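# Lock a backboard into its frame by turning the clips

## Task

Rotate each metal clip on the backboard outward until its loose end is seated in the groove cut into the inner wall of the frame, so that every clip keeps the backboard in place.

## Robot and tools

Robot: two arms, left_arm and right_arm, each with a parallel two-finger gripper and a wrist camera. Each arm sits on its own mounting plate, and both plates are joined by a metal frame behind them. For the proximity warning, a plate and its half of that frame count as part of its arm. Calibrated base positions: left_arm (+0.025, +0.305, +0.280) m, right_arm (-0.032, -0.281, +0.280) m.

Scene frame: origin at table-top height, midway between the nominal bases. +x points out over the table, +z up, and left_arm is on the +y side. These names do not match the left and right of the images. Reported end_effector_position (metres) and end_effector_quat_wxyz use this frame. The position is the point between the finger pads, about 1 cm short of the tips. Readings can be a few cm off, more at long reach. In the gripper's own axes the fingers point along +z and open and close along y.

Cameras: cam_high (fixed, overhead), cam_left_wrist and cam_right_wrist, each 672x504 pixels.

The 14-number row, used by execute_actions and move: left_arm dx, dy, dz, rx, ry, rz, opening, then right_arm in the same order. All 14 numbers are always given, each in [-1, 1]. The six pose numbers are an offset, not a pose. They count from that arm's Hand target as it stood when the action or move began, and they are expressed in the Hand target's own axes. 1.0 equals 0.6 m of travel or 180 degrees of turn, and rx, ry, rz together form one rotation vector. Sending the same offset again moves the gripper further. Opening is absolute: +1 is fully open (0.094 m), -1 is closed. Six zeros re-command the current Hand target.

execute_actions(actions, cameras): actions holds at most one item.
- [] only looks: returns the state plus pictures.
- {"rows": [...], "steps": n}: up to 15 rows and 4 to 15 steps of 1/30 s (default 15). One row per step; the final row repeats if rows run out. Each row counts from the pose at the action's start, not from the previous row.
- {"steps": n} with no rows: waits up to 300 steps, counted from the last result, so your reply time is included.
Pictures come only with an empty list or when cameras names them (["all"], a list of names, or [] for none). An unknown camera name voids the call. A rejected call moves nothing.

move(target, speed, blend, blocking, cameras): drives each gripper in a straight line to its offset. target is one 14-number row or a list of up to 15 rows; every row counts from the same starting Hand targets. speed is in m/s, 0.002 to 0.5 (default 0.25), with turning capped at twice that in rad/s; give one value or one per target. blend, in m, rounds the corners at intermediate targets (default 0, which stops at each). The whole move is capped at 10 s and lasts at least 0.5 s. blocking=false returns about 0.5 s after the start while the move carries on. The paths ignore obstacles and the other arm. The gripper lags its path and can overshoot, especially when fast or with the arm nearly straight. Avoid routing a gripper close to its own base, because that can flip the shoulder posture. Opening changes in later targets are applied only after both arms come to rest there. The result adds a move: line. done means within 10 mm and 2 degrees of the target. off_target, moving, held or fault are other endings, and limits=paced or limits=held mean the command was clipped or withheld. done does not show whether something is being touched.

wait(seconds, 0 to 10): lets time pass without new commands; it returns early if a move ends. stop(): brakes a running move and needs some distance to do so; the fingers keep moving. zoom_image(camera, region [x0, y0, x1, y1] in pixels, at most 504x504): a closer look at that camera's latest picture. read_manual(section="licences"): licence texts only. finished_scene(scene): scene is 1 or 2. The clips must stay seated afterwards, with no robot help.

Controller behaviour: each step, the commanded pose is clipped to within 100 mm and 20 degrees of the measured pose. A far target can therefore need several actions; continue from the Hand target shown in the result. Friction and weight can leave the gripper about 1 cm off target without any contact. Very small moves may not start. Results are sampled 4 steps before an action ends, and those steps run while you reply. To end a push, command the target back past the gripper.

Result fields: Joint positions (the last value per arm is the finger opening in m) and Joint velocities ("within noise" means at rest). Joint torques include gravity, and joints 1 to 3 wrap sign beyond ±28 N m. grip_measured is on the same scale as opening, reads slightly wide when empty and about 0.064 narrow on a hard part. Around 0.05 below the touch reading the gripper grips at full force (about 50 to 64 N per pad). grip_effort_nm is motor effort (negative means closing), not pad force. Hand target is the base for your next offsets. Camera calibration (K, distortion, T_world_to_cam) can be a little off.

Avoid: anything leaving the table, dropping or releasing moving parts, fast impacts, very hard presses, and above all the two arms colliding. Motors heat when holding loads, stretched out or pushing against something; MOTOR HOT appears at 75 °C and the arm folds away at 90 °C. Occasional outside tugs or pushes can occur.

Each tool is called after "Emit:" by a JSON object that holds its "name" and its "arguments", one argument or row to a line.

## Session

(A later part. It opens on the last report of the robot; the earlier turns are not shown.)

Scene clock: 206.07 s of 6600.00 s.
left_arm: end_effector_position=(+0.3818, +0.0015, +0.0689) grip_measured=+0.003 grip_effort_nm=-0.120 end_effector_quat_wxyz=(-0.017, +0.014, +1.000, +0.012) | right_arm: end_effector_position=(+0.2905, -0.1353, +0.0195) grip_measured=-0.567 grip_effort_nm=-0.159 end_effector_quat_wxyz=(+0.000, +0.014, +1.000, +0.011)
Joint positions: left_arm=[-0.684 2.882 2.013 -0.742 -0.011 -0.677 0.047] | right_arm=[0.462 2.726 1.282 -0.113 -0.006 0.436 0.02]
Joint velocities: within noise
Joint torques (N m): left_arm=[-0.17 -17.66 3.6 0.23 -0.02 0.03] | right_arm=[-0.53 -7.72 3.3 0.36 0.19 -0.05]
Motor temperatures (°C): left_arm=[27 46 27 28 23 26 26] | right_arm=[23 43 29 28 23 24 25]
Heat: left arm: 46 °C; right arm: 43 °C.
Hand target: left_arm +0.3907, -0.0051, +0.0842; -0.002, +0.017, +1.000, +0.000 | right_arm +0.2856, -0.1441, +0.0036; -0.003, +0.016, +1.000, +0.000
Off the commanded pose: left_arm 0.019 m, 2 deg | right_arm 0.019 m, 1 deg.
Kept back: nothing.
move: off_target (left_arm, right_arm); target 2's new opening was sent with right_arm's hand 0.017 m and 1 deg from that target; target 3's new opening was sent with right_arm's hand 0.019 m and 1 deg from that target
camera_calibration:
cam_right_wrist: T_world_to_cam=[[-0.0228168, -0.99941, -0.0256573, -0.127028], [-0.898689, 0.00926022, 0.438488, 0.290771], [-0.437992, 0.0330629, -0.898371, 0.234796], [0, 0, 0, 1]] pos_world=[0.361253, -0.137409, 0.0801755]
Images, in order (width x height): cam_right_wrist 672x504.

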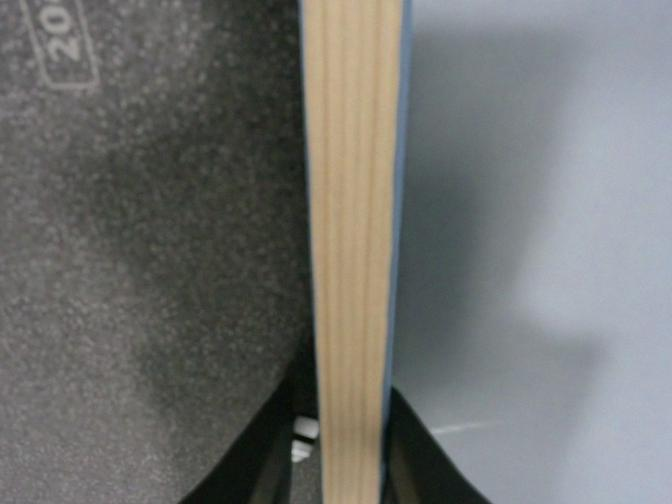

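Emit:
{"name": "move", "arguments": {
  "target": [
    [0,0,0,0,0,0,0, 0.002,-0.002,0.002,0,0,0,-0.64],
    [0,0,0,0,0,0,0, 0.003,-0.003,0.003,0,0,0,-0.72]
  ],
  "speed": 0.06,
  "cameras": ["cam_right_wrist"]
}}

Emit:
{"name": "move", "arguments": {
  "target": [0,0,0,0,0,0,0, 0,0.0,0.0,0,0,0,-0.2],
  "speed": 0.1,
  "cameras": ["cam_right_wrist"]
}}

Emit:
{"name": "zoom_image", "arguments": {
  "camera": "cam_right_wrist",
  "region": [200, 340, 440, 500]
}}

Scene clock: 208.20 s of 6600.00 s.
left_arm: end_effector_position=(+0.3818, +0.0015, +0.0689) grip_measured=+0.003 grip_effort_nm=-0.120 end_effector_quat_wxyz=(-0.017, +0.014, +1.000, +0.012) | right_arm: end_effector_position=(+0.2906, -0.1377, +0.0195) grip_measured=-0.715 grip_effort_nm=-0.281 end_effector_quat_wxyz=(+0.000, +0.012, +1.000, +0.009)
Joint positions: left_arm=[-0.684 2.882 2.013 -0.742 -0.011 -0.677 0.047] | right_arm=[0.458 2.726 1.282 -0.116 -0.003 0.429 0.013]
Joint velocities: within noise
Joint torques (N m): left_arm=[-0.17 -17.66 3.6 0.24 -0.01 0.03] | right_arm=[-0.38 -7.24 2.52 0.51 0.14 -0.03]
Motor temperatures (°C): left_arm=[27 46 27 28 23 26 26] | right_arm=[23 43 29 28 23 24 25]
Heat: left arm: 46 °C; right arm: 43 °C.
Hand target: left_arm +0.3907, -0.0051, +0.0842; -0.002, +0.017, +1.000, +0.000 | right_arm +0.2838, -0.1459, +0.0018; -0.003, +0.016, +1.000, -0.001
Off the commanded pose: left_arm 0.019 m, 2 deg | right_arm 0.021 m, 1 deg.
Kept back: nothing.
move: off_target (left_arm, right_arm); target 2's new opening was sent with right_arm's hand 0.021 m and 1 deg from that target
camera_calibration:
cam_right_wrist: T_world_to_cam=[[-0.020552, -0.999567, -0.0210696, -0.130182], [-0.89796, 0.00918858, 0.439982, 0.290655], [-0.439598, 0.0279622, -0.897759, 0.23464], [0, 0, 0, 1]] pos_world=[0.361469, -0.139357, 0.0800246]
Images, in order (width x height): cam_right_wrist 672x504.

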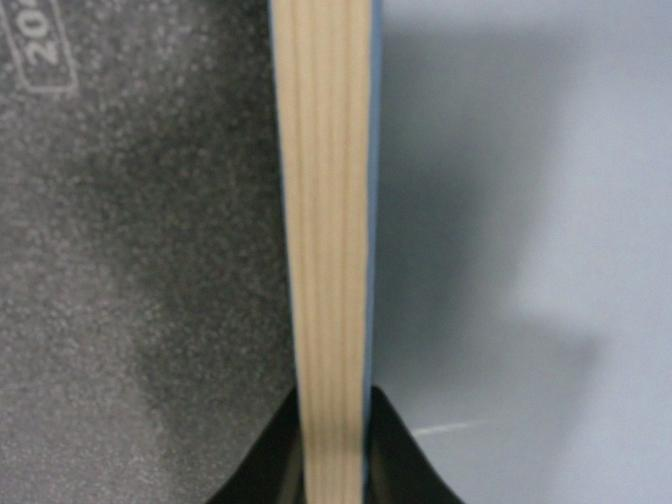

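Scene clock: 208.90 s of 6600.00 s.
left_arm: end_effector_position=(+0.3818, +0.0015, +0.0689) grip_measured=+0.003 grip_effort_nm=-0.120 end_effector_quat_wxyz=(-0.017, +0.014, +1.000, +0.012) | right_arm: end_effector_position=(+0.2922, -0.1393, +0.0195) grip_measured=-0.202 grip_effort_nm=0.061 end_effector_quat_wxyz=(+0.002, +0.014, +1.000, +0.007)
Joint positions: left_arm=[-0.684 2.882 2.013 -0.742 -0.011 -0.677 0.047] | right_arm=[0.454 2.726 1.282 -0.113 0.002 0.429 0.037]
Joint velocities: within noise
Joint torques (N m): left_arm=[-0.14 -17.68 3.6 0.23 -0.02 0.03] | right_arm=[-0.06 -7.19 2.59 0.47 0.1 -0.01]
Motor temperatures (°C): left_arm=[27 46 27 28 23 26 26] | right_arm=[23 43 29 28 23 24 25]
Heat: left arm: 46 °C; right arm: 43 °C.
Hand target: left_arm +0.3907, -0.0051, +0.0842; -0.002, +0.017, +1.000, +0.000 | right_arm +0.2838, -0.1458, +0.0018; -0.003, +0.016, +1.000, +0.000
Off the commanded pose: left_arm 0.019 m, 2 deg | right_arm 0.021 m, 1 deg.
Kept back: nothing.
move: off_target (left_arm, right_arm)
camera_calibration:
cam_right_wrist: T_world_to_cam=[[-0.0239706, -0.999555, -0.0177791, -0.130848], [-0.899983, 0.0138328, 0.435705, 0.293371], [-0.435265, 0.026445, -0.899914, 0.233901], [0, 0, 0, 1]] pos_world=[0.362701, -0.141033, 0.0803407]
Images, in order (width x height): cam_right_wrist 672x504.

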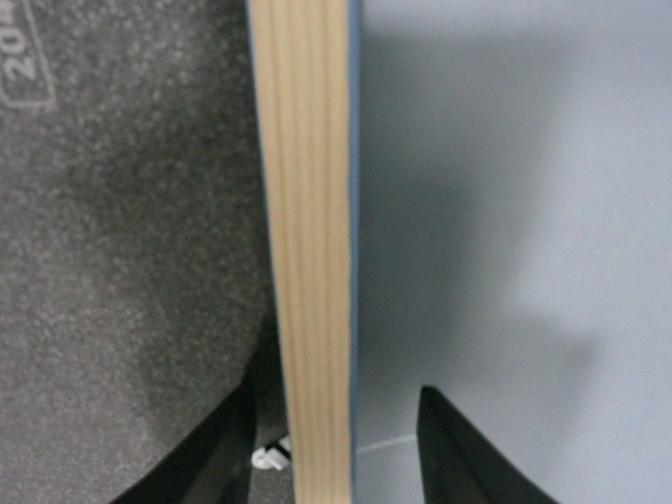

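Scaled by 2.100 from the camera's 672x504 image, which has a finer 960x720 frame.

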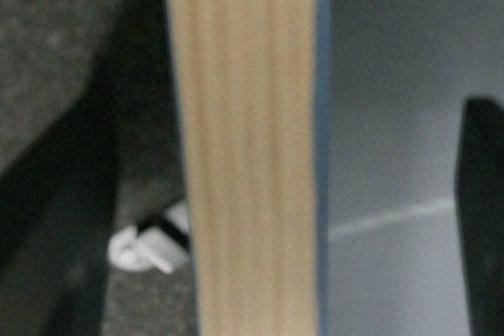

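Emit:
{"name": "move", "arguments": {
  "target": [
    [0,0,0,0,0,0,0, 0.006,0.014,-0.03,0,0,0,-0.3],
    [0,0,0,0,0,0,0, 0.006,0.014,-0.008,0,0,0,-0.3]
  ],
  "speed": 0.1,
  "cameras": ["cam_right_wrist"]
}}

Emit:
{"name": "zoom_image", "arguments": {
  "camera": "cam_right_wrist",
  "region": [200, 340, 440, 500]
}}

Scene clock: 210.27 s of 6600.00 s.
left_arm: end_effector_position=(+0.3818, +0.0015, +0.0689) grip_measured=+0.003 grip_effort_nm=-0.120 end_effector_quat_wxyz=(-0.017, +0.014, +1.000, +0.012) | right_arm: end_effector_position=(+0.2896, -0.1363, +0.0195) grip_measured=-0.299 grip_effort_nm=-0.105 end_effector_quat_wxyz=(+0.004, +0.018, +1.000, +0.007)
Joint positions: left_arm=[-0.684 2.882 2.013 -0.742 -0.011 -0.677 0.047] | right_arm=[0.466 2.724 1.271 -0.101 0.005 0.45 0.033]
Joint velocities: within noise
Joint torques (N m): left_arm=[-0.14 -17.68 3.62 0.24 -0.02 0.03] | right_arm=[0.88 -8.03 3.02 0.3 0.13 0.04]
Motor temperatures (°C): left_arm=[27 46 27 28 23 26 26] | right_arm=[23 43 29 28 23 24 25]
Heat: left arm: 46 °C; right arm: 43 °C.
Hand target: left_arm +0.3907, -0.0051, +0.0842; -0.002, +0.017, +1.000, +0.000 | right_arm +0.2804, -0.1373, +0.0066; -0.003, +0.016, +1.000, +0.000
Off the commanded pose: left_arm 0.019 m, 2 deg | right_arm 0.016 m, 1 deg.
Kept back: nothing.
move: off_target (left_arm, right_arm)
camera_calibration:
cam_right_wrist: T_world_to_cam=[[-0.0323621, -0.999331, -0.0170205, -0.12544], [-0.901962, 0.0218637, 0.431262, 0.292797], [-0.430601, 0.0293083, -0.902066, 0.231796], [0, 0, 0, 1]] pos_world=[0.359843, -0.138552, 0.080688]
Images, in order (width x height): cam_right_wrist 672x504.

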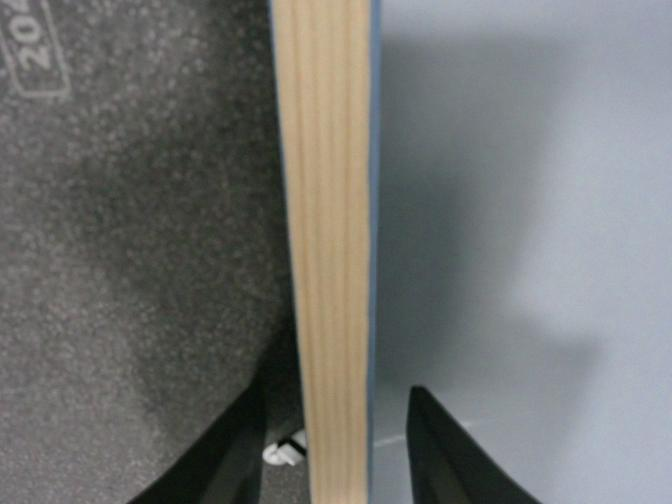

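Scaled by 2.100 from the camera's 672x504 image, which has a finer 960x720 frame.

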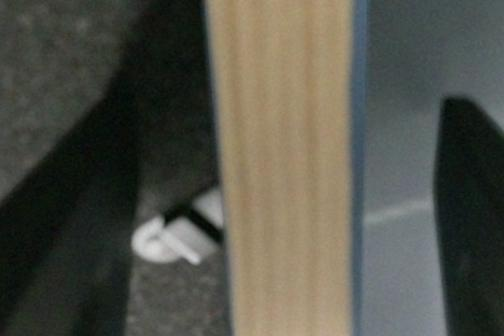

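Emit:
{"name": "move", "arguments": {
  "target": [
    [0,0,0,0,0,0,0, 0.010,0.0,-0.025,0,0,0,-0.3],
    [0,0,0,0,0,0,0, 0.010,0.0,0.002,0,0,0,-0.3],
    [0,0,0,0,0,0,0, 0.009,-0.005,0.004,0,0,0,-0.45],
    [0,0,0,0,0,0,0, 0.009,-0.009,0.004,0,0,0,-0.6]
  ],
  "speed": 0.1,
  "cameras": ["cam_right_wrist"]
}}

Emit:
{"name": "zoom_image", "arguments": {
  "camera": "cam_right_wrist",
  "region": [200, 340, 440, 500]
}}

Scene clock: 212.90 s of 6600.00 s.
left_arm: end_effector_position=(+0.3818, +0.0015, +0.0689) grip_measured=+0.003 grip_effort_nm=-0.120 end_effector_quat_wxyz=(-0.017, +0.014, +1.000, +0.012) | right_arm: end_effector_position=(+0.2839, -0.1347, +0.0195) grip_measured=-0.597 grip_effort_nm=-0.212 end_effector_quat_wxyz=(+0.005, +0.016, +1.000, +0.010)
Joint positions: left_arm=[-0.684 2.882 2.013 -0.742 -0.011 -0.677 0.047] | right_arm=[0.474 2.717 1.243 -0.076 0 0.452 0.019]
Joint velocities: within noise
Joint torques (N m): left_arm=[-0.17 -17.68 3.62 0.24 -0.01 0.03] | right_arm=[-0.24 -7.57 2.47 0.33 0.11 -0.08]
Motor temperatures (°C): left_arm=[27 46 27 28 23 26 26] | right_arm=[23 43 29 28 23 24 25]
Heat: left arm: 46 °C; right arm: 43 °C.
Hand target: left_arm +0.3907, -0.0051, +0.0842; -0.002, +0.017, +1.000, +0.000 | right_arm +0.2749, -0.1425, +0.0042; -0.003, +0.016, +1.000, +0.000
Off the commanded pose: left_arm 0.019 m, 2 deg | right_arm 0.019 m, 2 deg.
Kept back: nothing.
move: off_target (left_arm, right_arm); target 3's new opening was sent with right_arm's hand 0.017 m and 1 deg from that target; target 4's new opening was sent with right_arm's hand 0.019 m and 1 deg from that target
camera_calibration:
cam_right_wrist: T_world_to_cam=[[-0.0265804, -0.999365, -0.0237421, -0.125555], [-0.902806, 0.0138007, 0.429827, 0.286798], [-0.429226, 0.0328595, -0.902599, 0.229353], [0, 0, 0, 1]] pos_world=[0.35403, -0.13697, 0.0807595]
Images, in order (width x height): cam_right_wrist 672x504.

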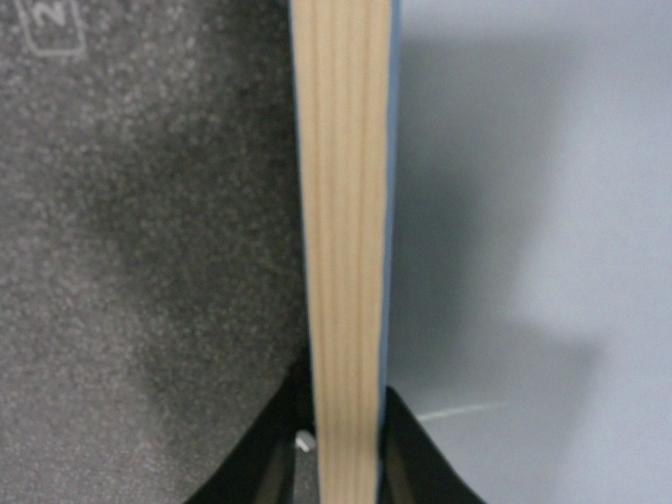

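Scaled by 2.100 from the camera's 672x504 image, which has a finer 960x720 frame.

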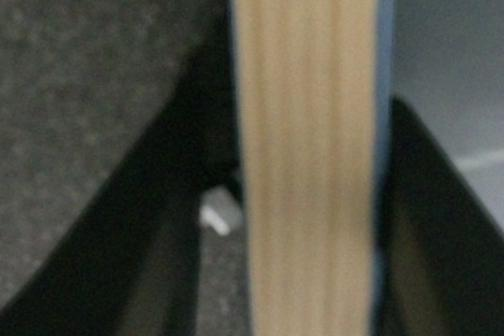

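Emit:
{"name": "move", "arguments": {
  "target": [
    [0,0,0,0,0,0,0, -0.003,-0.002,0.002,0,0,0,-0.67],
    [0,0,0,0,0,0,0, -0.003,-0.003,0.003,0,0,0,-0.75]
  ],
  "speed": 0.06,
  "cameras": []
}}

Emit:
{"name": "move", "arguments": {
  "target": [0,0,0,0,0,0,0, 0,0.0,0.0,0,0,0,-0.2],
  "speed": 0.1,
  "cameras": ["cam_right_wrist"]
}}

Emit:
{"name": "zoom_image", "arguments": {
  "camera": "cam_right_wrist",
  "region": [200, 340, 440, 500]
}}

Scene clock: 215.03 s of 6600.00 s.
left_arm: end_effector_position=(+0.3818, +0.0015, +0.0689) grip_measured=+0.003 grip_effort_nm=-0.120 end_effector_quat_wxyz=(-0.017, +0.014, +1.000, +0.012) | right_arm: end_effector_position=(+0.2839, -0.1371, +0.0194) grip_measured=-0.748 grip_effort_nm=-0.945 end_effector_quat_wxyz=(+0.004, +0.010, +1.000, +0.007)
Joint positions: left_arm=[-0.684 2.882 2.013 -0.742 -0.011 -0.677 0.047] | right_arm=[0.47 2.717 1.243 -0.08 0.003 0.437 0.012]
Joint velocities: within noise
Joint torques (N m): left_arm=[-0.16 -17.66 3.62 0.23 -0.01 0.03] | right_arm=[-0.43 -6.97 3.18 0.37 0.07 0.03]
Motor temperatures (°C): left_arm=[27 46 27 28 23 26 26] | right_arm=[23 43 29 28 23 24 25]
Heat: left arm: 46 °C; right arm: 43 °C.
Hand target: left_arm +0.3907, -0.0051, +0.0842; -0.002, +0.017, +1.000, +0.000 | right_arm +0.2767, -0.1444, +0.0024; -0.003, +0.016, +1.000, +0.000
Off the commanded pose: left_arm 0.019 m, 2 deg | right_arm 0.020 m, 1 deg.
Kept back: nothing.
move: off_target (left_arm, right_arm); target 2's new opening was sent with right_arm's hand 0.020 m and 1 deg from that target
No camera images: "cameras" was empty.

Scene clock: 215.73 s of 6600.00 s.
left_arm: end_effector_position=(+0.3818, +0.0015, +0.0689) grip_measured=+0.003 grip_effort_nm=-0.125 end_effector_quat_wxyz=(-0.017, +0.014, +1.000, +0.012) | right_arm: end_effector_position=(+0.2848, -0.1388, +0.0194) grip_measured=-0.202 grip_effort_nm=0.061 end_effector_quat_wxyz=(+0.005, +0.012, +1.000, +0.006)
Joint positions: left_arm=[-0.684 2.882 2.013 -0.742 -0.011 -0.677 0.047] | right_arm=[0.466 2.717 1.243 -0.079 0.007 0.437 0.038]
Joint velocities: within noise
Joint torques (N m): left_arm=[-0.17 -17.68 3.62 0.23 -0.01 0.03] | right_arm=[-0.31 -6.97 3.15 0.37 0.08 0.03]
Motor temperatures (°C): left_arm=[27 46 27 28 23 26 26] | right_arm=[23 43 29 28 23 24 25]
Heat: left arm: 46 °C; right arm: 43 °C.
Hand target: left_arm +0.3907, -0.0051, +0.0842; -0.002, +0.017, +1.000, +0.000 | right_arm +0.2766, -0.1443, +0.0024; -0.003, +0.016, +1.000, +0.000
Off the commanded pose: left_arm 0.019 m, 2 deg | right_arm 0.020 m, 1 deg.
Kept back: nothing.
move: off_target (left_arm, right_arm)
camera_calibration:
cam_right_wrist: T_world_to_cam=[[-0.0197915, -0.999684, -0.0154979, -0.131748], [-0.902866, 0.011212, 0.429776, 0.287333], [-0.429466, 0.0224984, -0.902803, 0.228442], [0, 0, 0, 1]] pos_world=[0.354923, -0.140068, 0.0807074]
Images, in order (width x height): cam_right_wrist 672x504.

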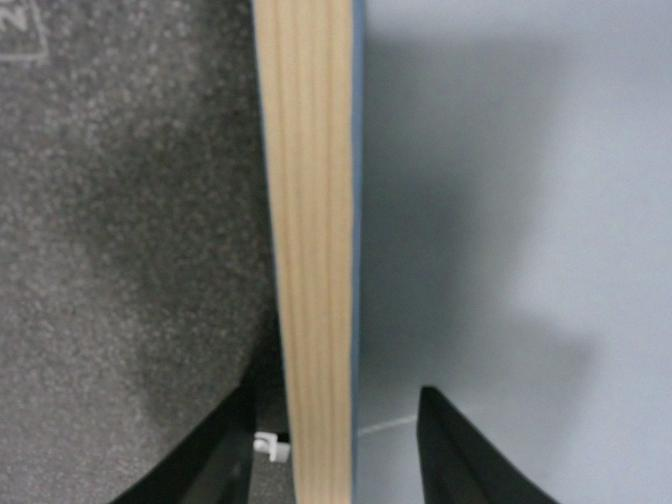

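Scaled by 2.100 from the camera's 672x504 image, which has a finer 960x720 frame.

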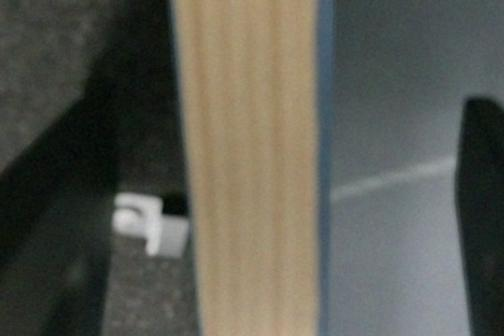

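Emit:
{"name": "move", "arguments": {
  "target": [0.0,0.2,-0.13,0,0,0,0, 0,0.0,-0.14,0,0,0,-0.2],
  "speed": 0.25,
  "cameras": ["cam_right_wrist","cam_left_wrist"]
}}

Emit:
{"name": "zoom_image", "arguments": {
  "camera": "cam_right_wrist",
  "region": [80, 260, 420, 500]
}}

Scene clock: 217.53 s of 6600.00 s.
left_arm: end_effector_position=(+0.3914, +0.1188, +0.1541) grip_measured=+0.003 grip_effort_nm=-0.120 end_effector_quat_wxyz=(-0.015, +0.010, +1.000, +0.006) | right_arm: end_effector_position=(+0.2813, -0.1412, +0.0836) grip_measured=-0.202 grip_effort_nm=0.042 end_effector_quat_wxyz=(+0.002, +0.013, +1.000, +0.004)
Joint positions: left_arm=[-0.452 2.458 1.526 -0.667 -0.011 -0.453 0.047] | right_arm=[0.466 2.485 1.135 -0.209 0.007 0.439 0.038]
Joint velocities: within noise
Joint torques (N m): left_arm=[-0.59 -14.53 3.32 0.28 -0.01 0.05] | right_arm=[0.1 -11.7 2.44 -0.01 0.06 0.05]
Motor temperatures (°C): left_arm=[27 46 27 28 23 26 26] | right_arm=[23 43 29 27 23 24 25]
Heat: left arm: 46 °C; right arm: 43 °C.
Hand target: left_arm +0.3952, +0.1148, +0.1623; -0.001, +0.017, +1.000, +0.000 | right_arm +0.2772, -0.1442, +0.0865; -0.003, +0.016, +1.000, +0.000
Off the commanded pose: left_arm 0.010 m, 2 deg | right_arm 0.006 m, 1 deg.
Kept back: nothing.
move: done
camera_calibration:
cam_left_wrist: T_world_to_cam=[[-0.0170827, -0.99984, -0.00528843, 0.127155], [-0.898525, 0.0130312, 0.438728, 0.325105], [-0.438589, 0.0122465, -0.898604, 0.392317], [0, 0, 0, 1]] pos_world=[0.466353, 0.118094, 0.210577]
cam_right_wrist: T_world_to_cam=[[-0.0216965, -0.999683, -0.0127865, -0.132969], [-0.900266, 0.0139735, 0.435115, 0.255819], [-0.434799, 0.0209517, -0.900284, 0.286062], [0, 0, 0, 1]] pos_world=[0.351799, -0.142495, 0.144526]
Images, in order (width x height): cam_left_wrist 672x504, cam_right_wrist 672x504.

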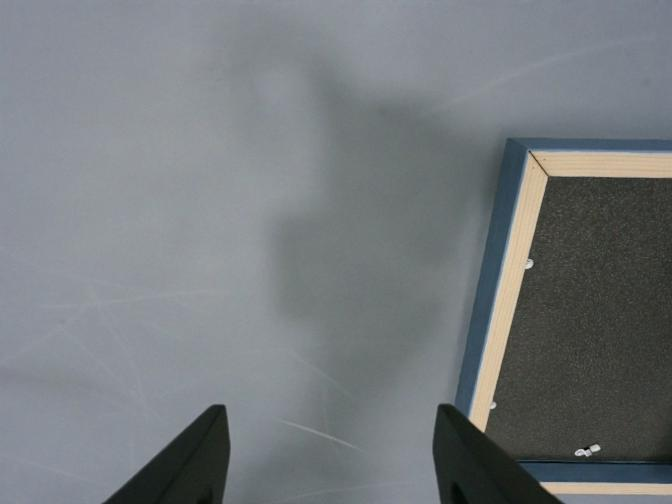

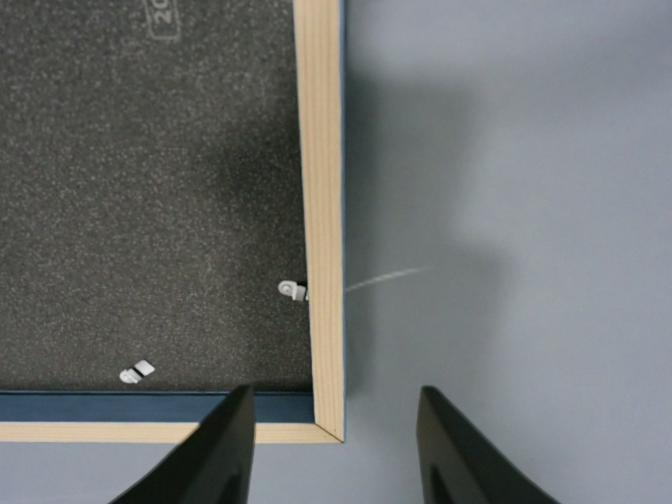

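Scaled by 1.482 from the camera's 672x504 image, which has a finer 960x720 frame.

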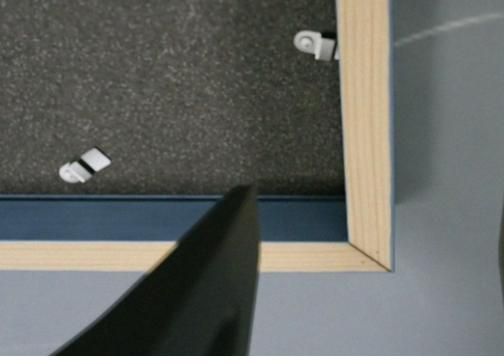

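Emit:
{"name": "move", "arguments": {
  "target": [0,0,0,0,0,0,0, 0.077,0.127,-0.05,0,0,-0.5,-0.25],
  "speed": 0.25,
  "cameras": ["cam_right_wrist"]
}}

Scene clock: 221.47 s of 6600.00 s.
left_arm: end_effector_position=(+0.3917, +0.1186, +0.1541) grip_measured=+0.003 grip_effort_nm=-0.120 end_effector_quat_wxyz=(-0.014, +0.011, +1.000, +0.006) | right_arm: end_effector_position=(+0.2308, -0.0699, +0.1081) grip_measured=-0.248 grip_effort_nm=-0.120 end_effector_quat_wxyz=(+0.008, +0.691, -0.723, -0.004)
Joint positions: left_arm=[-0.452 2.458 1.526 -0.666 -0.011 -0.451 0.047] | right_arm=[0.724 2.407 1.117 -0.297 0.007 -0.855 0.035]
Joint velocities: within noise
Joint torques (N m): left_arm=[-0.58 -14.56 3.33 0.28 -0.02 0.03] | right_arm=[0.55 -12.56 3.58 -0.09 0.07 -0.09]
Motor temperatures (°C): left_arm=[27 47 27 28 23 26 26] | right_arm=[23 44 29 27 23 24 25]
Heat: left arm: 47 °C; right arm: 44 °C.
Hand target: left_arm +0.3951, +0.1148, +0.1623; -0.002, +0.017, +1.000, +0.000 | right_arm +0.2335, -0.0666, +0.1166; +0.002, +0.696, -0.718, -0.002
Off the commanded pose: left_arm 0.010 m, 2 deg | right_arm 0.010 m, 1 deg.
Kept back: nothing.
move: done
camera_calibration:
cam_right_wrist: T_world_to_cam=[[0.998957, -0.0408483, -0.0203865, -0.230196], [-0.0275629, -0.895626, 0.443953, -0.0672274], [-0.0363934, -0.442928, -0.895818, 0.159801], [0, 0, 0, 1]] pos_world=[0.233919, 0.00116648, 0.168305]
Images, in order (width x height): cam_right_wrist 672x504.

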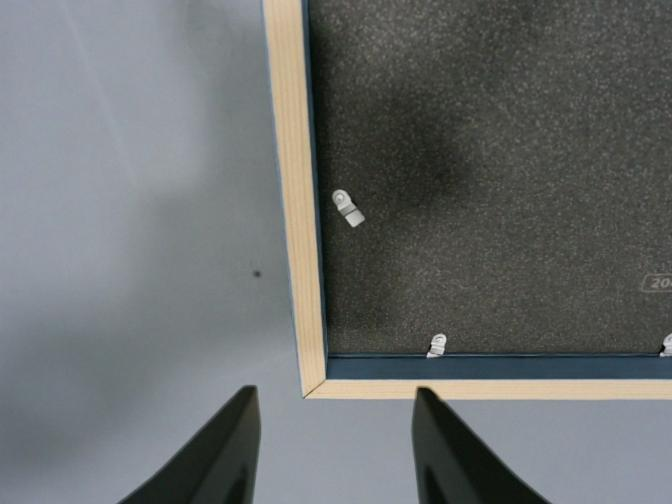

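Emit:
{"name": "move", "arguments": {
  "target": [0,0,0,0,0,0,0, -0.01,0.007,0.11,0,0,0,-0.25],
  "speed": 0.2,
  "cameras": ["cam_right_wrist"]
}}

Scene clock: 223.00 s of 6600.00 s.
left_arm: end_effector_position=(+0.3918, +0.1186, +0.1541) grip_measured=+0.003 grip_effort_nm=-0.120 end_effector_quat_wxyz=(-0.014, +0.011, +1.000, +0.006) | right_arm: end_effector_position=(+0.2296, -0.0621, +0.0565) grip_measured=-0.248 grip_effort_nm=-0.115 end_effector_quat_wxyz=(+0.002, +0.696, -0.718, -0.004)
Joint positions: left_arm=[-0.452 2.458 1.526 -0.665 -0.011 -0.451 0.047] | right_arm=[0.742 2.587 1.177 -0.166 0.007 -0.85 0.035]
Joint velocities: within noise
Joint torques (N m): left_arm=[-0.59 -14.54 3.32 0.27 -0.01 0.03] | right_arm=[0.68 -9.11 3.82 0.18 0.04 0.07]
Motor temperatures (°C): left_arm=[27 47 27 28 23 26 26] | right_arm=[23 44 29 27 23 24 25]
Heat: left arm: 47 °C; right arm: 44 °C.
Hand target: left_arm +0.3952, +0.1148, +0.1623; -0.001, +0.017, +1.000, +0.000 | right_arm +0.2292, -0.0605, +0.0507; +0.002, +0.696, -0.718, -0.002
Off the commanded pose: left_arm 0.010 m, 2 deg | right_arm 0.006 m, 0 deg.
Kept back: nothing.
move: done
camera_calibration:
cam_right_wrist: T_world_to_cam=[[0.999533, -0.0279229, -0.0124092, -0.229482], [-0.0196734, -0.898824, 0.437867, -0.039083], [-0.0233803, -0.437419, -0.898954, 0.114483], [0, 0, 0, 1]] pos_world=[0.231283, 0.00854062, 0.117181]
Images, in order (width x height): cam_right_wrist 672x504.

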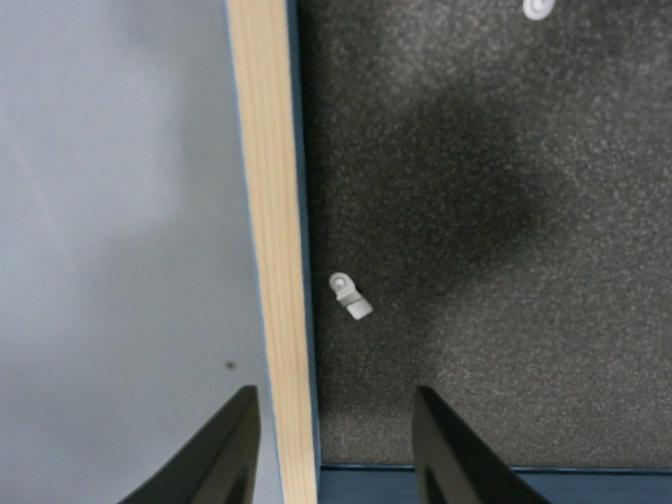

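Emit:
{"name": "move", "arguments": {
  "target": [
    [0,0,0,0,0,0,0, 0.004,0.0083,0.02,0,0,0,-0.25],
    [0,0,0,0,0,0,0, 0.004,0.0083,0.07,0,0,0,-0.25]
  ],
  "speed": 0.12,
  "cameras": ["cam_right_wrist"]
}}

Emit:
{"name": "zoom_image", "arguments": {
  "camera": "cam_right_wrist",
  "region": [220, 340, 460, 500]
}}

Scene clock: 224.20 s of 6600.00 s.
left_arm: end_effector_position=(+0.3919, +0.1185, +0.1541) grip_measured=+0.003 grip_effort_nm=-0.120 end_effector_quat_wxyz=(-0.014, +0.011, +1.000, +0.006) | right_arm: end_effector_position=(+0.2265, -0.0634, +0.0203) grip_measured=-0.249 grip_effort_nm=-0.100 end_effector_quat_wxyz=(+0.003, +0.695, -0.719, -0.003)
Joint positions: left_arm=[-0.452 2.458 1.526 -0.665 -0.011 -0.451 0.047] | right_arm=[0.744 2.712 1.222 -0.086 0.009 -0.846 0.035]
Joint velocities: within noise
Joint torques (N m): left_arm=[-0.58 -14.53 3.32 0.27 -0.01 0.03] | right_arm=[0.57 -7.9 3.55 0.34 0.05 0.03]
Motor temperatures (°C): left_arm=[27 47 27 28 23 26 26] | right_arm=[23 44 29 27 23 24 25]
Heat: left arm: 47 °C; right arm: 44 °C.
Hand target: left_arm +0.3952, +0.1148, +0.1623; -0.001, +0.017, +1.000, +0.000 | right_arm +0.2239, -0.0628, +0.0087; +0.002, +0.696, -0.718, -0.002
Off the commanded pose: left_arm 0.010 m, 2 deg | right_arm 0.012 m, 0 deg.
Kept back: nothing.
move: off_target (right_arm)
camera_calibration:
cam_right_wrist: T_world_to_cam=[[0.999501, -0.0294539, -0.0113845, -0.226954], [-0.0214715, -0.898272, 0.438914, -0.0240265], [-0.0231542, -0.438451, -0.898457, 0.0811955], [0, 0, 0, 1]] pos_world=[0.228205, 0.00733324, 0.0809124]
Images, in order (width x height): cam_right_wrist 672x504.

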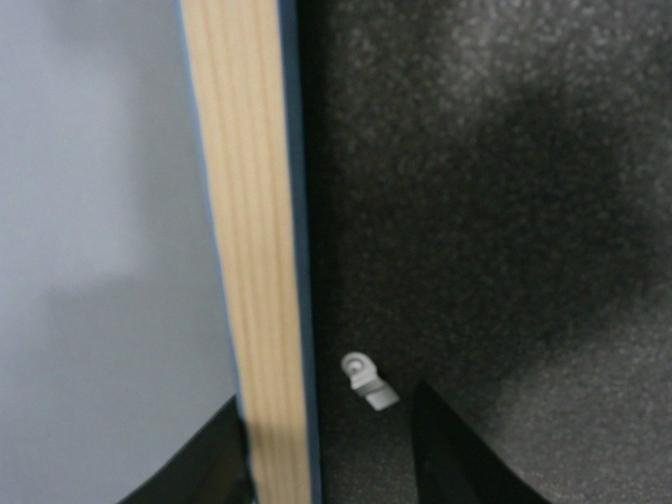

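Scaled by 2.100 from the camera's 672x504 image, which has a finer 960x720 frame.

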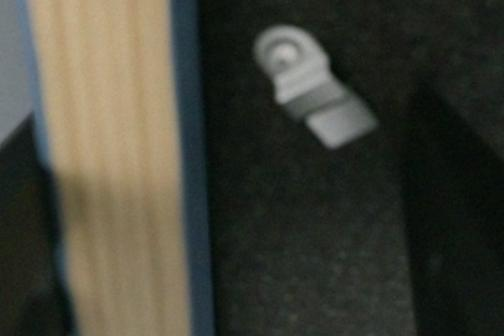

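Emit:
{"name": "move", "arguments": {
  "target": [
    [0,0,0,0,0,0,0, -0.004,0.0,-0.02,0,0,0,-0.25],
    [0,0,0,0,0,0,0, -0.004,0.0,0.002,0,0,0,-0.25],
    [0,0,0,0,0,0,0, -0.004,0.005,0.003,0,0,0,-0.4],
    [0,0,0,0,0,0,0, -0.004,0.008,0.003,0,0,0,-0.5]
  ],
  "speed": 0.1,
  "cameras": ["cam_right_wrist"]
}}

Emit:
{"name": "zoom_image", "arguments": {
  "camera": "cam_right_wrist",
  "region": [220, 340, 460, 500]
}}

Scene clock: 227.07 s of 6600.00 s.
left_arm: end_effector_position=(+0.3919, +0.1185, +0.1541) grip_measured=+0.003 grip_effort_nm=-0.125 end_effector_quat_wxyz=(-0.014, +0.011, +1.000, +0.006) | right_arm: end_effector_position=(+0.2229, -0.0610, +0.0202) grip_measured=-0.497 grip_effort_nm=-0.193 end_effector_quat_wxyz=(+0.006, +0.696, -0.718, +0.001)
Joint positions: left_arm=[-0.452 2.458 1.526 -0.665 -0.011 -0.451 0.047] | right_arm=[0.761 2.714 1.225 -0.094 0.017 -0.832 0.024]
Joint velocities: within noise
Joint torques (N m): left_arm=[-0.58 -14.54 3.32 0.27 0 0.03] | right_arm=[0.46 -7.61 2.71 0.5 -0.03 0.05]
Motor temperatures (°C): left_arm=[27 47 27 28 23 26 26] | right_arm=[23 44 29 27 23 24 25]
Heat: left arm: 47 °C; right arm: 44 °C.
Hand target: left_arm +0.3951, +0.1148, +0.1623; -0.002, +0.017, +1.000, +0.000 | right_arm +0.2192, -0.0602, +0.0069; +0.002, +0.696, -0.718, -0.002
Off the commanded pose: left_arm 0.010 m, 2 deg | right_arm 0.014 m, 1 deg.
Kept back: nothing.
move: off_target (right_arm); target 3's new opening was sent with right_arm's hand 0.014 m and 0 deg from that target; target 4's new opening was sent with right_arm's hand 0.014 m and 0 deg from that target
camera_calibration:
cam_right_wrist: T_world_to_cam=[[0.999591, -0.026738, -0.0101475, -0.223215], [-0.0193465, -0.893519, 0.448609, -0.0223104], [-0.0210619, -0.448229, -0.893671, 0.0809113], [0, 0, 0, 1]] pos_world=[0.224396, 0.0103637, 0.0800516]
Images, in order (width x height): cam_right_wrist 672x504.

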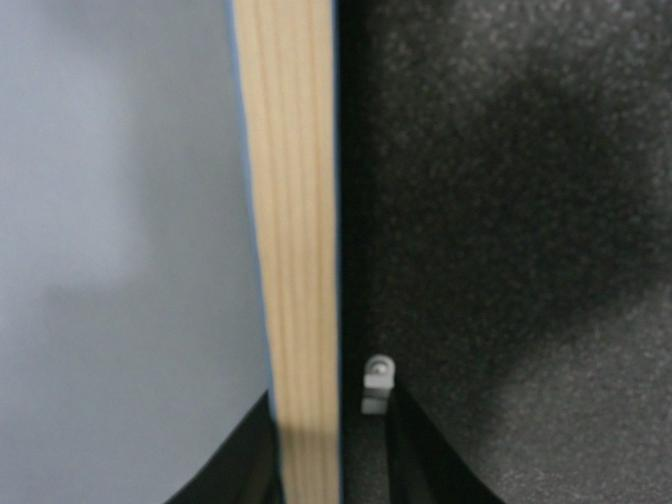

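Scaled by 2.100 from the camera's 672x504 image, which has a finer 960x720 frame.

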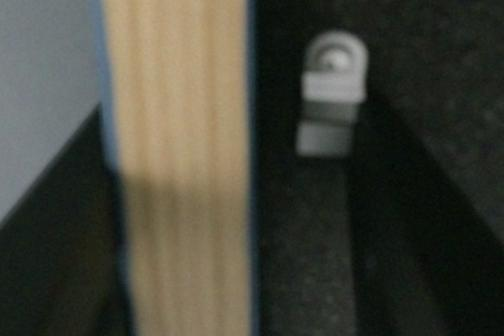

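Emit:
{"name": "move", "arguments": {
  "target": [
    [0,0,0,0,0,0,0, -0.001,0.003,0.003,0,0,0,-0.6],
    [0,0,0,0,0,0,0, -0.002,0.006,0.004,0,0,0,-0.7],
    [0,0,0,0,0,0,0, -0.002,0.006,0.004,0,0,0,-0.75]
  ],
  "speed": 0.08,
  "cameras": ["cam_right_wrist"]
}}

Emit:
{"name": "move", "arguments": {
  "target": [0,0,0,0,0,0,0, 0,0.0,0.0,0,0,0,-0.3],
  "speed": 0.1,
  "cameras": ["cam_right_wrist"]
}}

Emit:
{"name": "zoom_image", "arguments": {
  "camera": "cam_right_wrist",
  "region": [220, 340, 460, 500]
}}

Scene clock: 230.43 s of 6600.00 s.
left_arm: end_effector_position=(+0.3920, +0.1185, +0.1541) grip_measured=+0.003 grip_effort_nm=-0.115 end_effector_quat_wxyz=(-0.014, +0.011, +1.000, +0.006) | right_arm: end_effector_position=(+0.2198, -0.0597, +0.0199) grip_measured=-0.744 grip_effort_nm=-0.667 end_effector_quat_wxyz=(+0.009, +0.696, -0.718, +0.001)
Joint positions: left_arm=[-0.452 2.458 1.526 -0.665 -0.011 -0.451 0.047] | right_arm=[0.769 2.715 1.225 -0.098 0.016 -0.822 0.012]
Joint velocities: left_arm=[within noise] | right_arm=[0.012 -0.012 0.002 -0.081 -0.007 -0.066 0.007]
Joint torques (N m): left_arm=[-0.58 -14.54 3.32 0.27 -0.01 0.03] | right_arm=[0.4 -7.35 2.63 0.6 -0.06 0.09]
Motor temperatures (°C): left_arm=[27 47 27 28 23 26 26] | right_arm=[23 43 29 27 23 24 25]
Heat: left arm: 47 °C; right arm: 43 °C.
Hand target: left_arm +0.3952, +0.1148, +0.1623; -0.001, +0.017, +1.000, +0.000 | right_arm +0.2157, -0.0589, +0.0045; +0.002, +0.696, -0.718, -0.002
Off the commanded pose: left_arm 0.009 m, 2 deg | right_arm 0.016 m, 1 deg.
Kept back: nothing.
move: off_target (right_arm); target 2's new opening was sent with right_arm's hand 0.016 m and 1 deg from that target; target 3's new opening was sent with right_arm's hand 0.016 m and 1 deg from that target
camera_calibration:
cam_right_wrist: T_world_to_cam=[[0.999504, -0.0278574, -0.0146643, -0.220058], [-0.0182523, -0.892314, 0.451047, -0.0212515], [-0.0256502, -0.450556, -0.89238, 0.082016], [0, 0, 0, 1]] pos_world=[0.221664, 0.0118595, 0.0795478]
Images, in order (width x height): cam_right_wrist 672x504.

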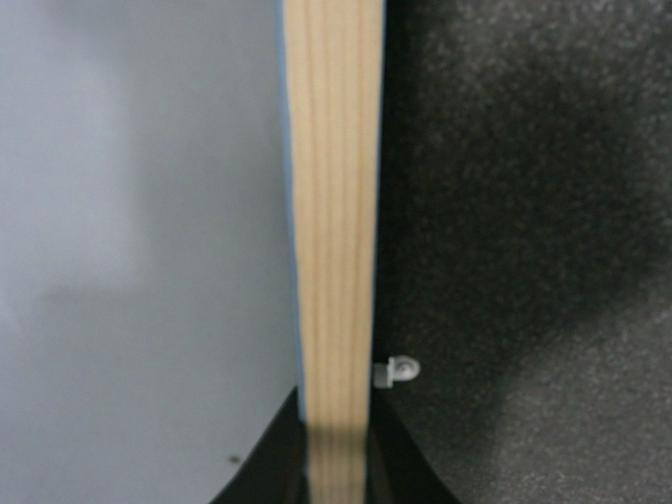

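Scene clock: 231.13 s of 6600.00 s.
left_arm: end_effector_position=(+0.3920, +0.1185, +0.1541) grip_measured=+0.003 grip_effort_nm=-0.120 end_effector_quat_wxyz=(-0.014, +0.011, +1.000, +0.006) | right_arm: end_effector_position=(+0.2198, -0.0594, +0.0199) grip_measured=-0.302 grip_effort_nm=0.066 end_effector_quat_wxyz=(+0.008, +0.695, -0.719, +0.000)
Joint positions: left_arm=[-0.452 2.458 1.526 -0.665 -0.011 -0.451 0.047] | right_arm=[0.769 2.715 1.225 -0.097 0.015 -0.821 0.033]
Joint velocities: within noise
Joint torques (N m): left_arm=[-0.58 -14.52 3.32 0.26 -0.01 0.03] | right_arm=[0.5 -7.31 2.44 0.64 -0.02 -0.02]
Motor temperatures (°C): left_arm=[27 47 27 28 23 26 26] | right_arm=[23 43 29 27 23 24 25]
Heat: left arm: 47 °C; right arm: 43 °C.
Hand target: left_arm +0.3952, +0.1148, +0.1623; -0.001, +0.017, +1.000, +0.000 | right_arm +0.2156, -0.0590, +0.0045; +0.002, +0.696, -0.718, -0.002
Off the commanded pose: left_arm 0.009 m, 2 deg | right_arm 0.016 m, 1 deg.
Kept back: nothing.
move: off_target (right_arm)
camera_calibration:
cam_right_wrist: T_world_to_cam=[[0.999446, -0.0297732, -0.0148553, -0.220156], [-0.0199122, -0.892881, 0.449852, -0.0206463], [-0.0266575, -0.449307, -0.89298, 0.082446], [0, 0, 0, 1]] pos_world=[0.221821, 0.0120541, 0.0796399]
Images, in order (width x height): cam_right_wrist 672x504.

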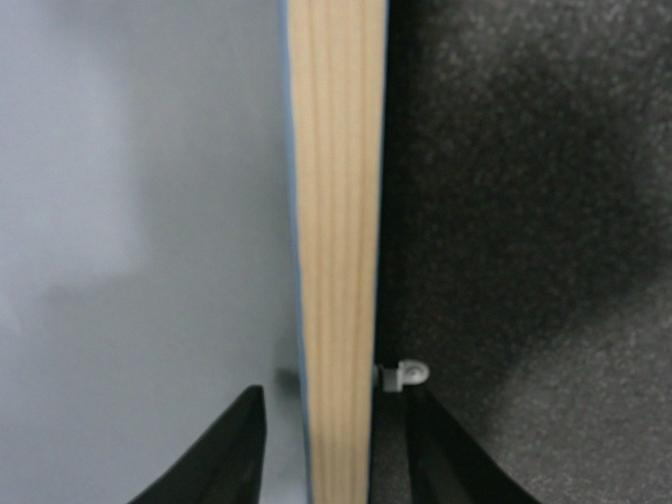

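Scaled by 2.100 from the camera's 672x504 image, which has a finer 960x720 frame.

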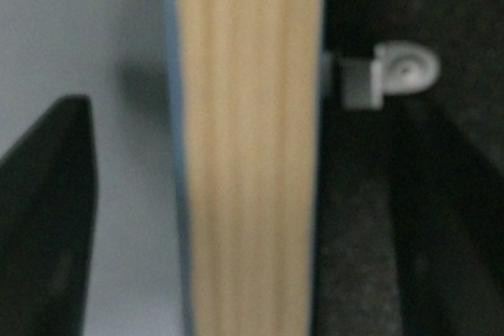

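Emit:
{"name": "move", "arguments": {
  "target": [
    [0.0,0.08,0,0,0,0,0, 0,0.0,-0.13,0,0,0,-0.25],
    [0.0,0.08,0,0,0,0,0, 0,-0.33,-0.13,0,0,0,-0.25]
  ],
  "speed": 0.25,
  "blend": 0.03,
  "cameras": ["cam_right_wrist"]
}}

Scene clock: 233.47 s of 6600.00 s.
left_arm: end_effector_position=(+0.3916, +0.1668, +0.1520) grip_measured=+0.003 grip_effort_nm=-0.115 end_effector_quat_wxyz=(-0.018, +0.011, +1.000, +0.006) | right_arm: end_effector_position=(+0.4204, -0.0647, +0.0930) grip_measured=-0.252 grip_effort_nm=0.042 end_effector_quat_wxyz=(-0.011, +0.692, -0.721, +0.004)
Joint positions: left_arm=[-0.343 2.411 1.42 -0.612 -0.012 -0.342 0.047] | right_arm=[0.498 2.883 2.135 -0.795 0.015 -1.086 0.035]
Joint velocities: within noise
Joint torques (N m): left_arm=[-0.55 -14.68 3.06 0.27 0 0.03] | right_arm=[0.39 -12.03 7.73 -0.04 0 -0.05]
Motor temperatures (°C): left_arm=[27 47 27 28 23 26 26] | right_arm=[23 43 29 27 23 24 25]
Heat: left arm: 47 °C; right arm: 43 °C.
Hand target: left_arm +0.3969, +0.1628, +0.1623; -0.001, +0.017, +1.000, +0.000 | right_arm +0.4139, -0.0652, +0.0814; +0.002, +0.696, -0.718, -0.002
Off the commanded pose: left_arm 0.012 m, 2 deg | right_arm 0.013 m, 2 deg.
Kept back: nothing.
move: off_target (left_arm, right_arm)
camera_calibration:
cam_right_wrist: T_world_to_cam=[[0.999154, -0.0368122, 0.0183572, -0.423083], [-0.041129, -0.901881, 0.430022, -0.0440783], [0.000725986, -0.430413, -0.902632, 0.141276], [0, 0, 0, 1]] pos_world=[0.420809, 0.00547909, 0.154242]
Images, in order (width x height): cam_right_wrist 672x504.

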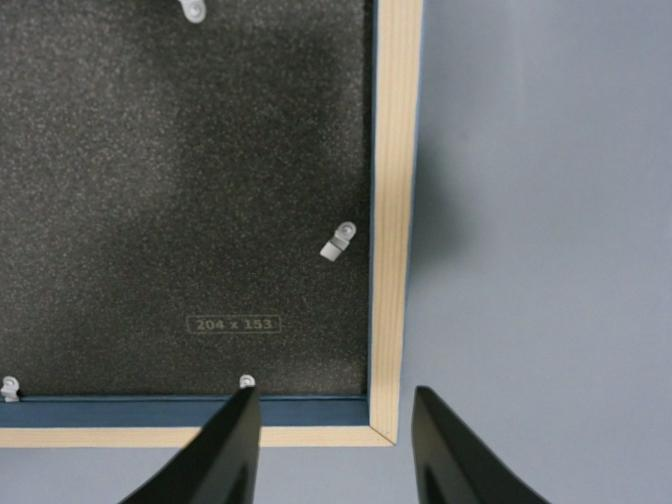

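Emit:
{"name": "move", "arguments": {
  "target": [0.0,0.0,0,0,0,0,0, 0,-0.02,0.06,0,0,0,-0.25],
  "speed": 0.2,
  "cameras": ["cam_right_wrist"]
}}

Scene clock: 234.70 s of 6600.00 s.
left_arm: end_effector_position=(+0.3917, +0.1668, +0.1520) grip_measured=+0.003 grip_effort_nm=-0.120 end_effector_quat_wxyz=(-0.018, +0.011, +1.000, +0.006) | right_arm: end_effector_position=(+0.4315, -0.0589, +0.0566) grip_measured=-0.252 grip_effort_nm=0.042 end_effector_quat_wxyz=(-0.012, +0.697, -0.717, +0.005)
Joint positions: left_arm=[-0.343 2.411 1.42 -0.612 -0.012 -0.342 0.047] | right_arm=[0.498 3.055 2.344 -0.83 0.015 -1.098 0.035]
Joint velocities: within noise
Joint torques (N m): left_arm=[-0.59 -14.68 3.04 0.26 0.01 0.03] | right_arm=[-0.62 -12.64 7.56 0.03 -0.03 -0.04]
Motor temperatures (°C): left_arm=[27 47 27 28 23 26 26] | right_arm=[23 43 29 27 23 24 25]
Heat: left arm: 47 °C; right arm: 43 °C.
Hand target: left_arm +0.3969, +0.1628, +0.1623; -0.001, +0.017, +1.000, +0.000 | right_arm +0.4257, -0.0656, +0.0454; +0.002, +0.696, -0.718, -0.002
Off the commanded pose: left_arm 0.012 m, 2 deg | right_arm 0.014 m, 2 deg.
Kept back: nothing.
move: off_target (left_arm, right_arm)
camera_calibration:
cam_right_wrist: T_world_to_cam=[[0.999483, -0.025034, 0.020176, -0.43289], [-0.0312753, -0.902542, 0.429465, -0.0269565], [0.00745847, -0.429874, -0.902858, 0.108074], [0, 0, 0, 1]] pos_world=[0.431017, 0.0112917, 0.117886]
Images, in order (width x height): cam_right_wrist 672x504.

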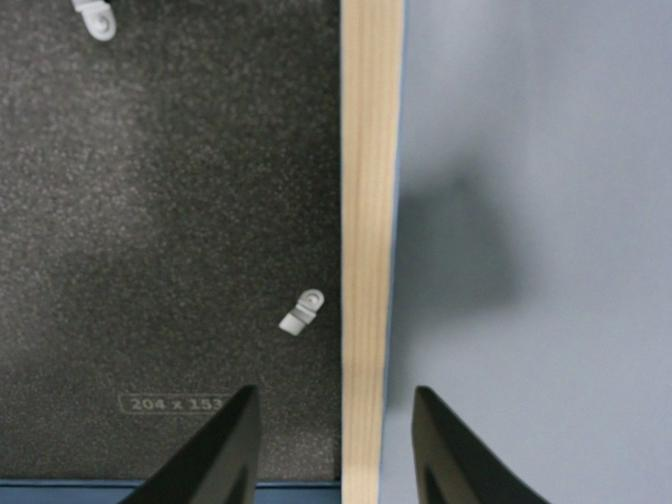

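Emit:
{"name": "move", "arguments": {
  "target": [
    [0,0,0,0,0,0,0, 0.007,0.00,0.02,0,0,0,-0.25],
    [0,0,0,0,0,0,0, 0.007,0.00,0.056,0,0,0,-0.25]
  ],
  "speed": 0.12,
  "cameras": ["cam_right_wrist"]
}}

Emit:
{"name": "zoom_image", "arguments": {
  "camera": "cam_right_wrist",
  "region": [220, 340, 460, 500]
}}

Scene clock: 235.93 s of 6600.00 s.
left_arm: end_effector_position=(+0.3918, +0.1668, +0.1520) grip_measured=+0.003 grip_effort_nm=-0.120 end_effector_quat_wxyz=(-0.017, +0.011, +1.000, +0.006) | right_arm: end_effector_position=(+0.4374, -0.0626, +0.0320) grip_measured=-0.251 grip_effort_nm=0.037 end_effector_quat_wxyz=(-0.027, +0.695, -0.718, +0.011)
Joint positions: left_arm=[-0.343 2.411 1.42 -0.612 -0.012 -0.342 0.047] | right_arm=[0.486 3.113 2.358 -0.754 0.015 -1.107 0.035]
Joint velocities: within noise
Joint torques (N m): left_arm=[-0.57 -14.68 3.1 0.27 0 0.03] | right_arm=[-0.21 -12.62 4.33 0.28 -0.02 -0.03]
Motor temperatures (°C): left_arm=[27 47 27 28 23 26 26] | right_arm=[23 44 29 27 23 24 25]
Heat: left arm: 47 °C; right arm: 44 °C.
Hand target: left_arm +0.3969, +0.1628, +0.1623; -0.001, +0.017, +1.000, +0.000 | right_arm +0.4255, -0.0698, +0.0118; +0.002, +0.696, -0.718, -0.002
Off the commanded pose: left_arm 0.012 m, 2 deg | right_arm 0.025 m, 4 deg.
joint sent to its limit (right arm) — joint 2 (shoulder), upper limit.
Kept back: nothing.
move: off_target (left_arm, right_arm)
camera_calibration:
cam_right_wrist: T_world_to_cam=[[0.998355, -0.0286189, 0.0496836, -0.439027], [-0.0467513, -0.907969, 0.41642, -0.0127263], [0.0331937, -0.418058, -0.907814, 0.0738937], [0, 0, 0, 1]] pos_world=[0.435257, 0.00677229, 0.0941937]
Images, in order (width x height): cam_right_wrist 672x504.

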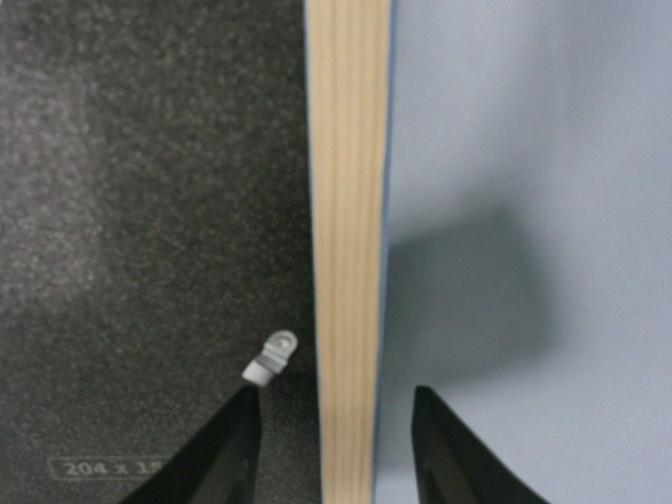

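Scaled by 2.100 from the camera's 672x504 image, which has a finer 960x720 frame.

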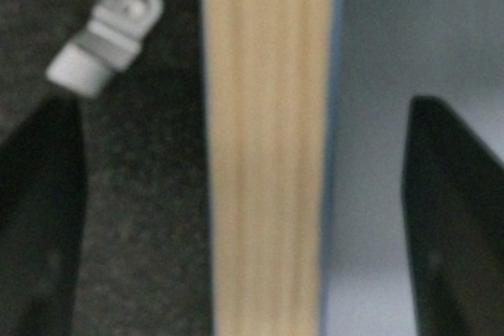

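Emit:
{"name": "move", "arguments": {
  "target": [0,0,0,0,0,0,0, 0.0,0.095,-0.02,0,0,0,-0.25],
  "speed": 0.06,
  "cameras": ["cam_right_wrist"]
}}

Scene clock: 237.63 s of 6600.00 s.
left_arm: end_effector_position=(+0.3918, +0.1668, +0.1520) grip_measured=+0.003 grip_effort_nm=-0.125 end_effector_quat_wxyz=(-0.017, +0.011, +1.000, +0.006) | right_arm: end_effector_position=(+0.3778, -0.0707, +0.0221) grip_measured=-0.251 grip_effort_nm=0.027 end_effector_quat_wxyz=(-0.005, +0.694, -0.720, +0.006)
Joint positions: left_arm=[-0.343 2.411 1.42 -0.612 -0.012 -0.342 0.047] | right_arm=[0.527 2.946 1.923 -0.533 0.023 -1.061 0.035]
Joint velocities: within noise
Joint torques (N m): left_arm=[-0.57 -14.68 3.07 0.26 0 0.03] | right_arm=[1.03 -14.98 2.82 -0.06 -0.07 0.07]
Motor temperatures (°C): left_arm=[27 47 27 28 23 26 26] | right_arm=[23 44 29 27 23 24 25]
Heat: left arm: 47 °C; right arm: 44 °C.
Hand target: left_arm +0.3968, +0.1628, +0.1623; -0.001, +0.017, +1.000, +0.000 | right_arm +0.3685, -0.0681, +0.0241; +0.002, +0.696, -0.718, -0.002
Off the commanded pose: left_arm 0.012 m, 2 deg | right_arm 0.010 m, 1 deg.
Kept back: nothing.
move: off_target (left_arm)
camera_calibration:
cam_right_wrist: T_world_to_cam=[[0.999415, -0.0320499, 0.0119318, -0.379115], [-0.0340269, -0.896958, 0.440804, -0.0233167], [-0.00342536, -0.440952, -0.897524, 0.0754975], [0, 0, 0, 1]] pos_world=[0.378359, 0.000226113, 0.0825625]
Images, in order (width x height): cam_right_wrist 672x504.

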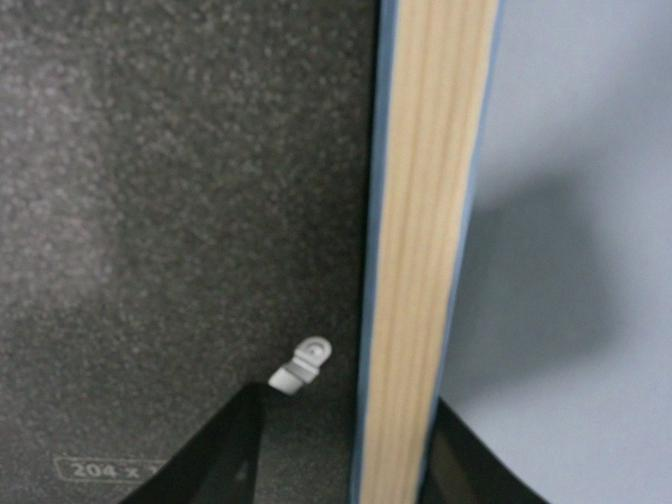

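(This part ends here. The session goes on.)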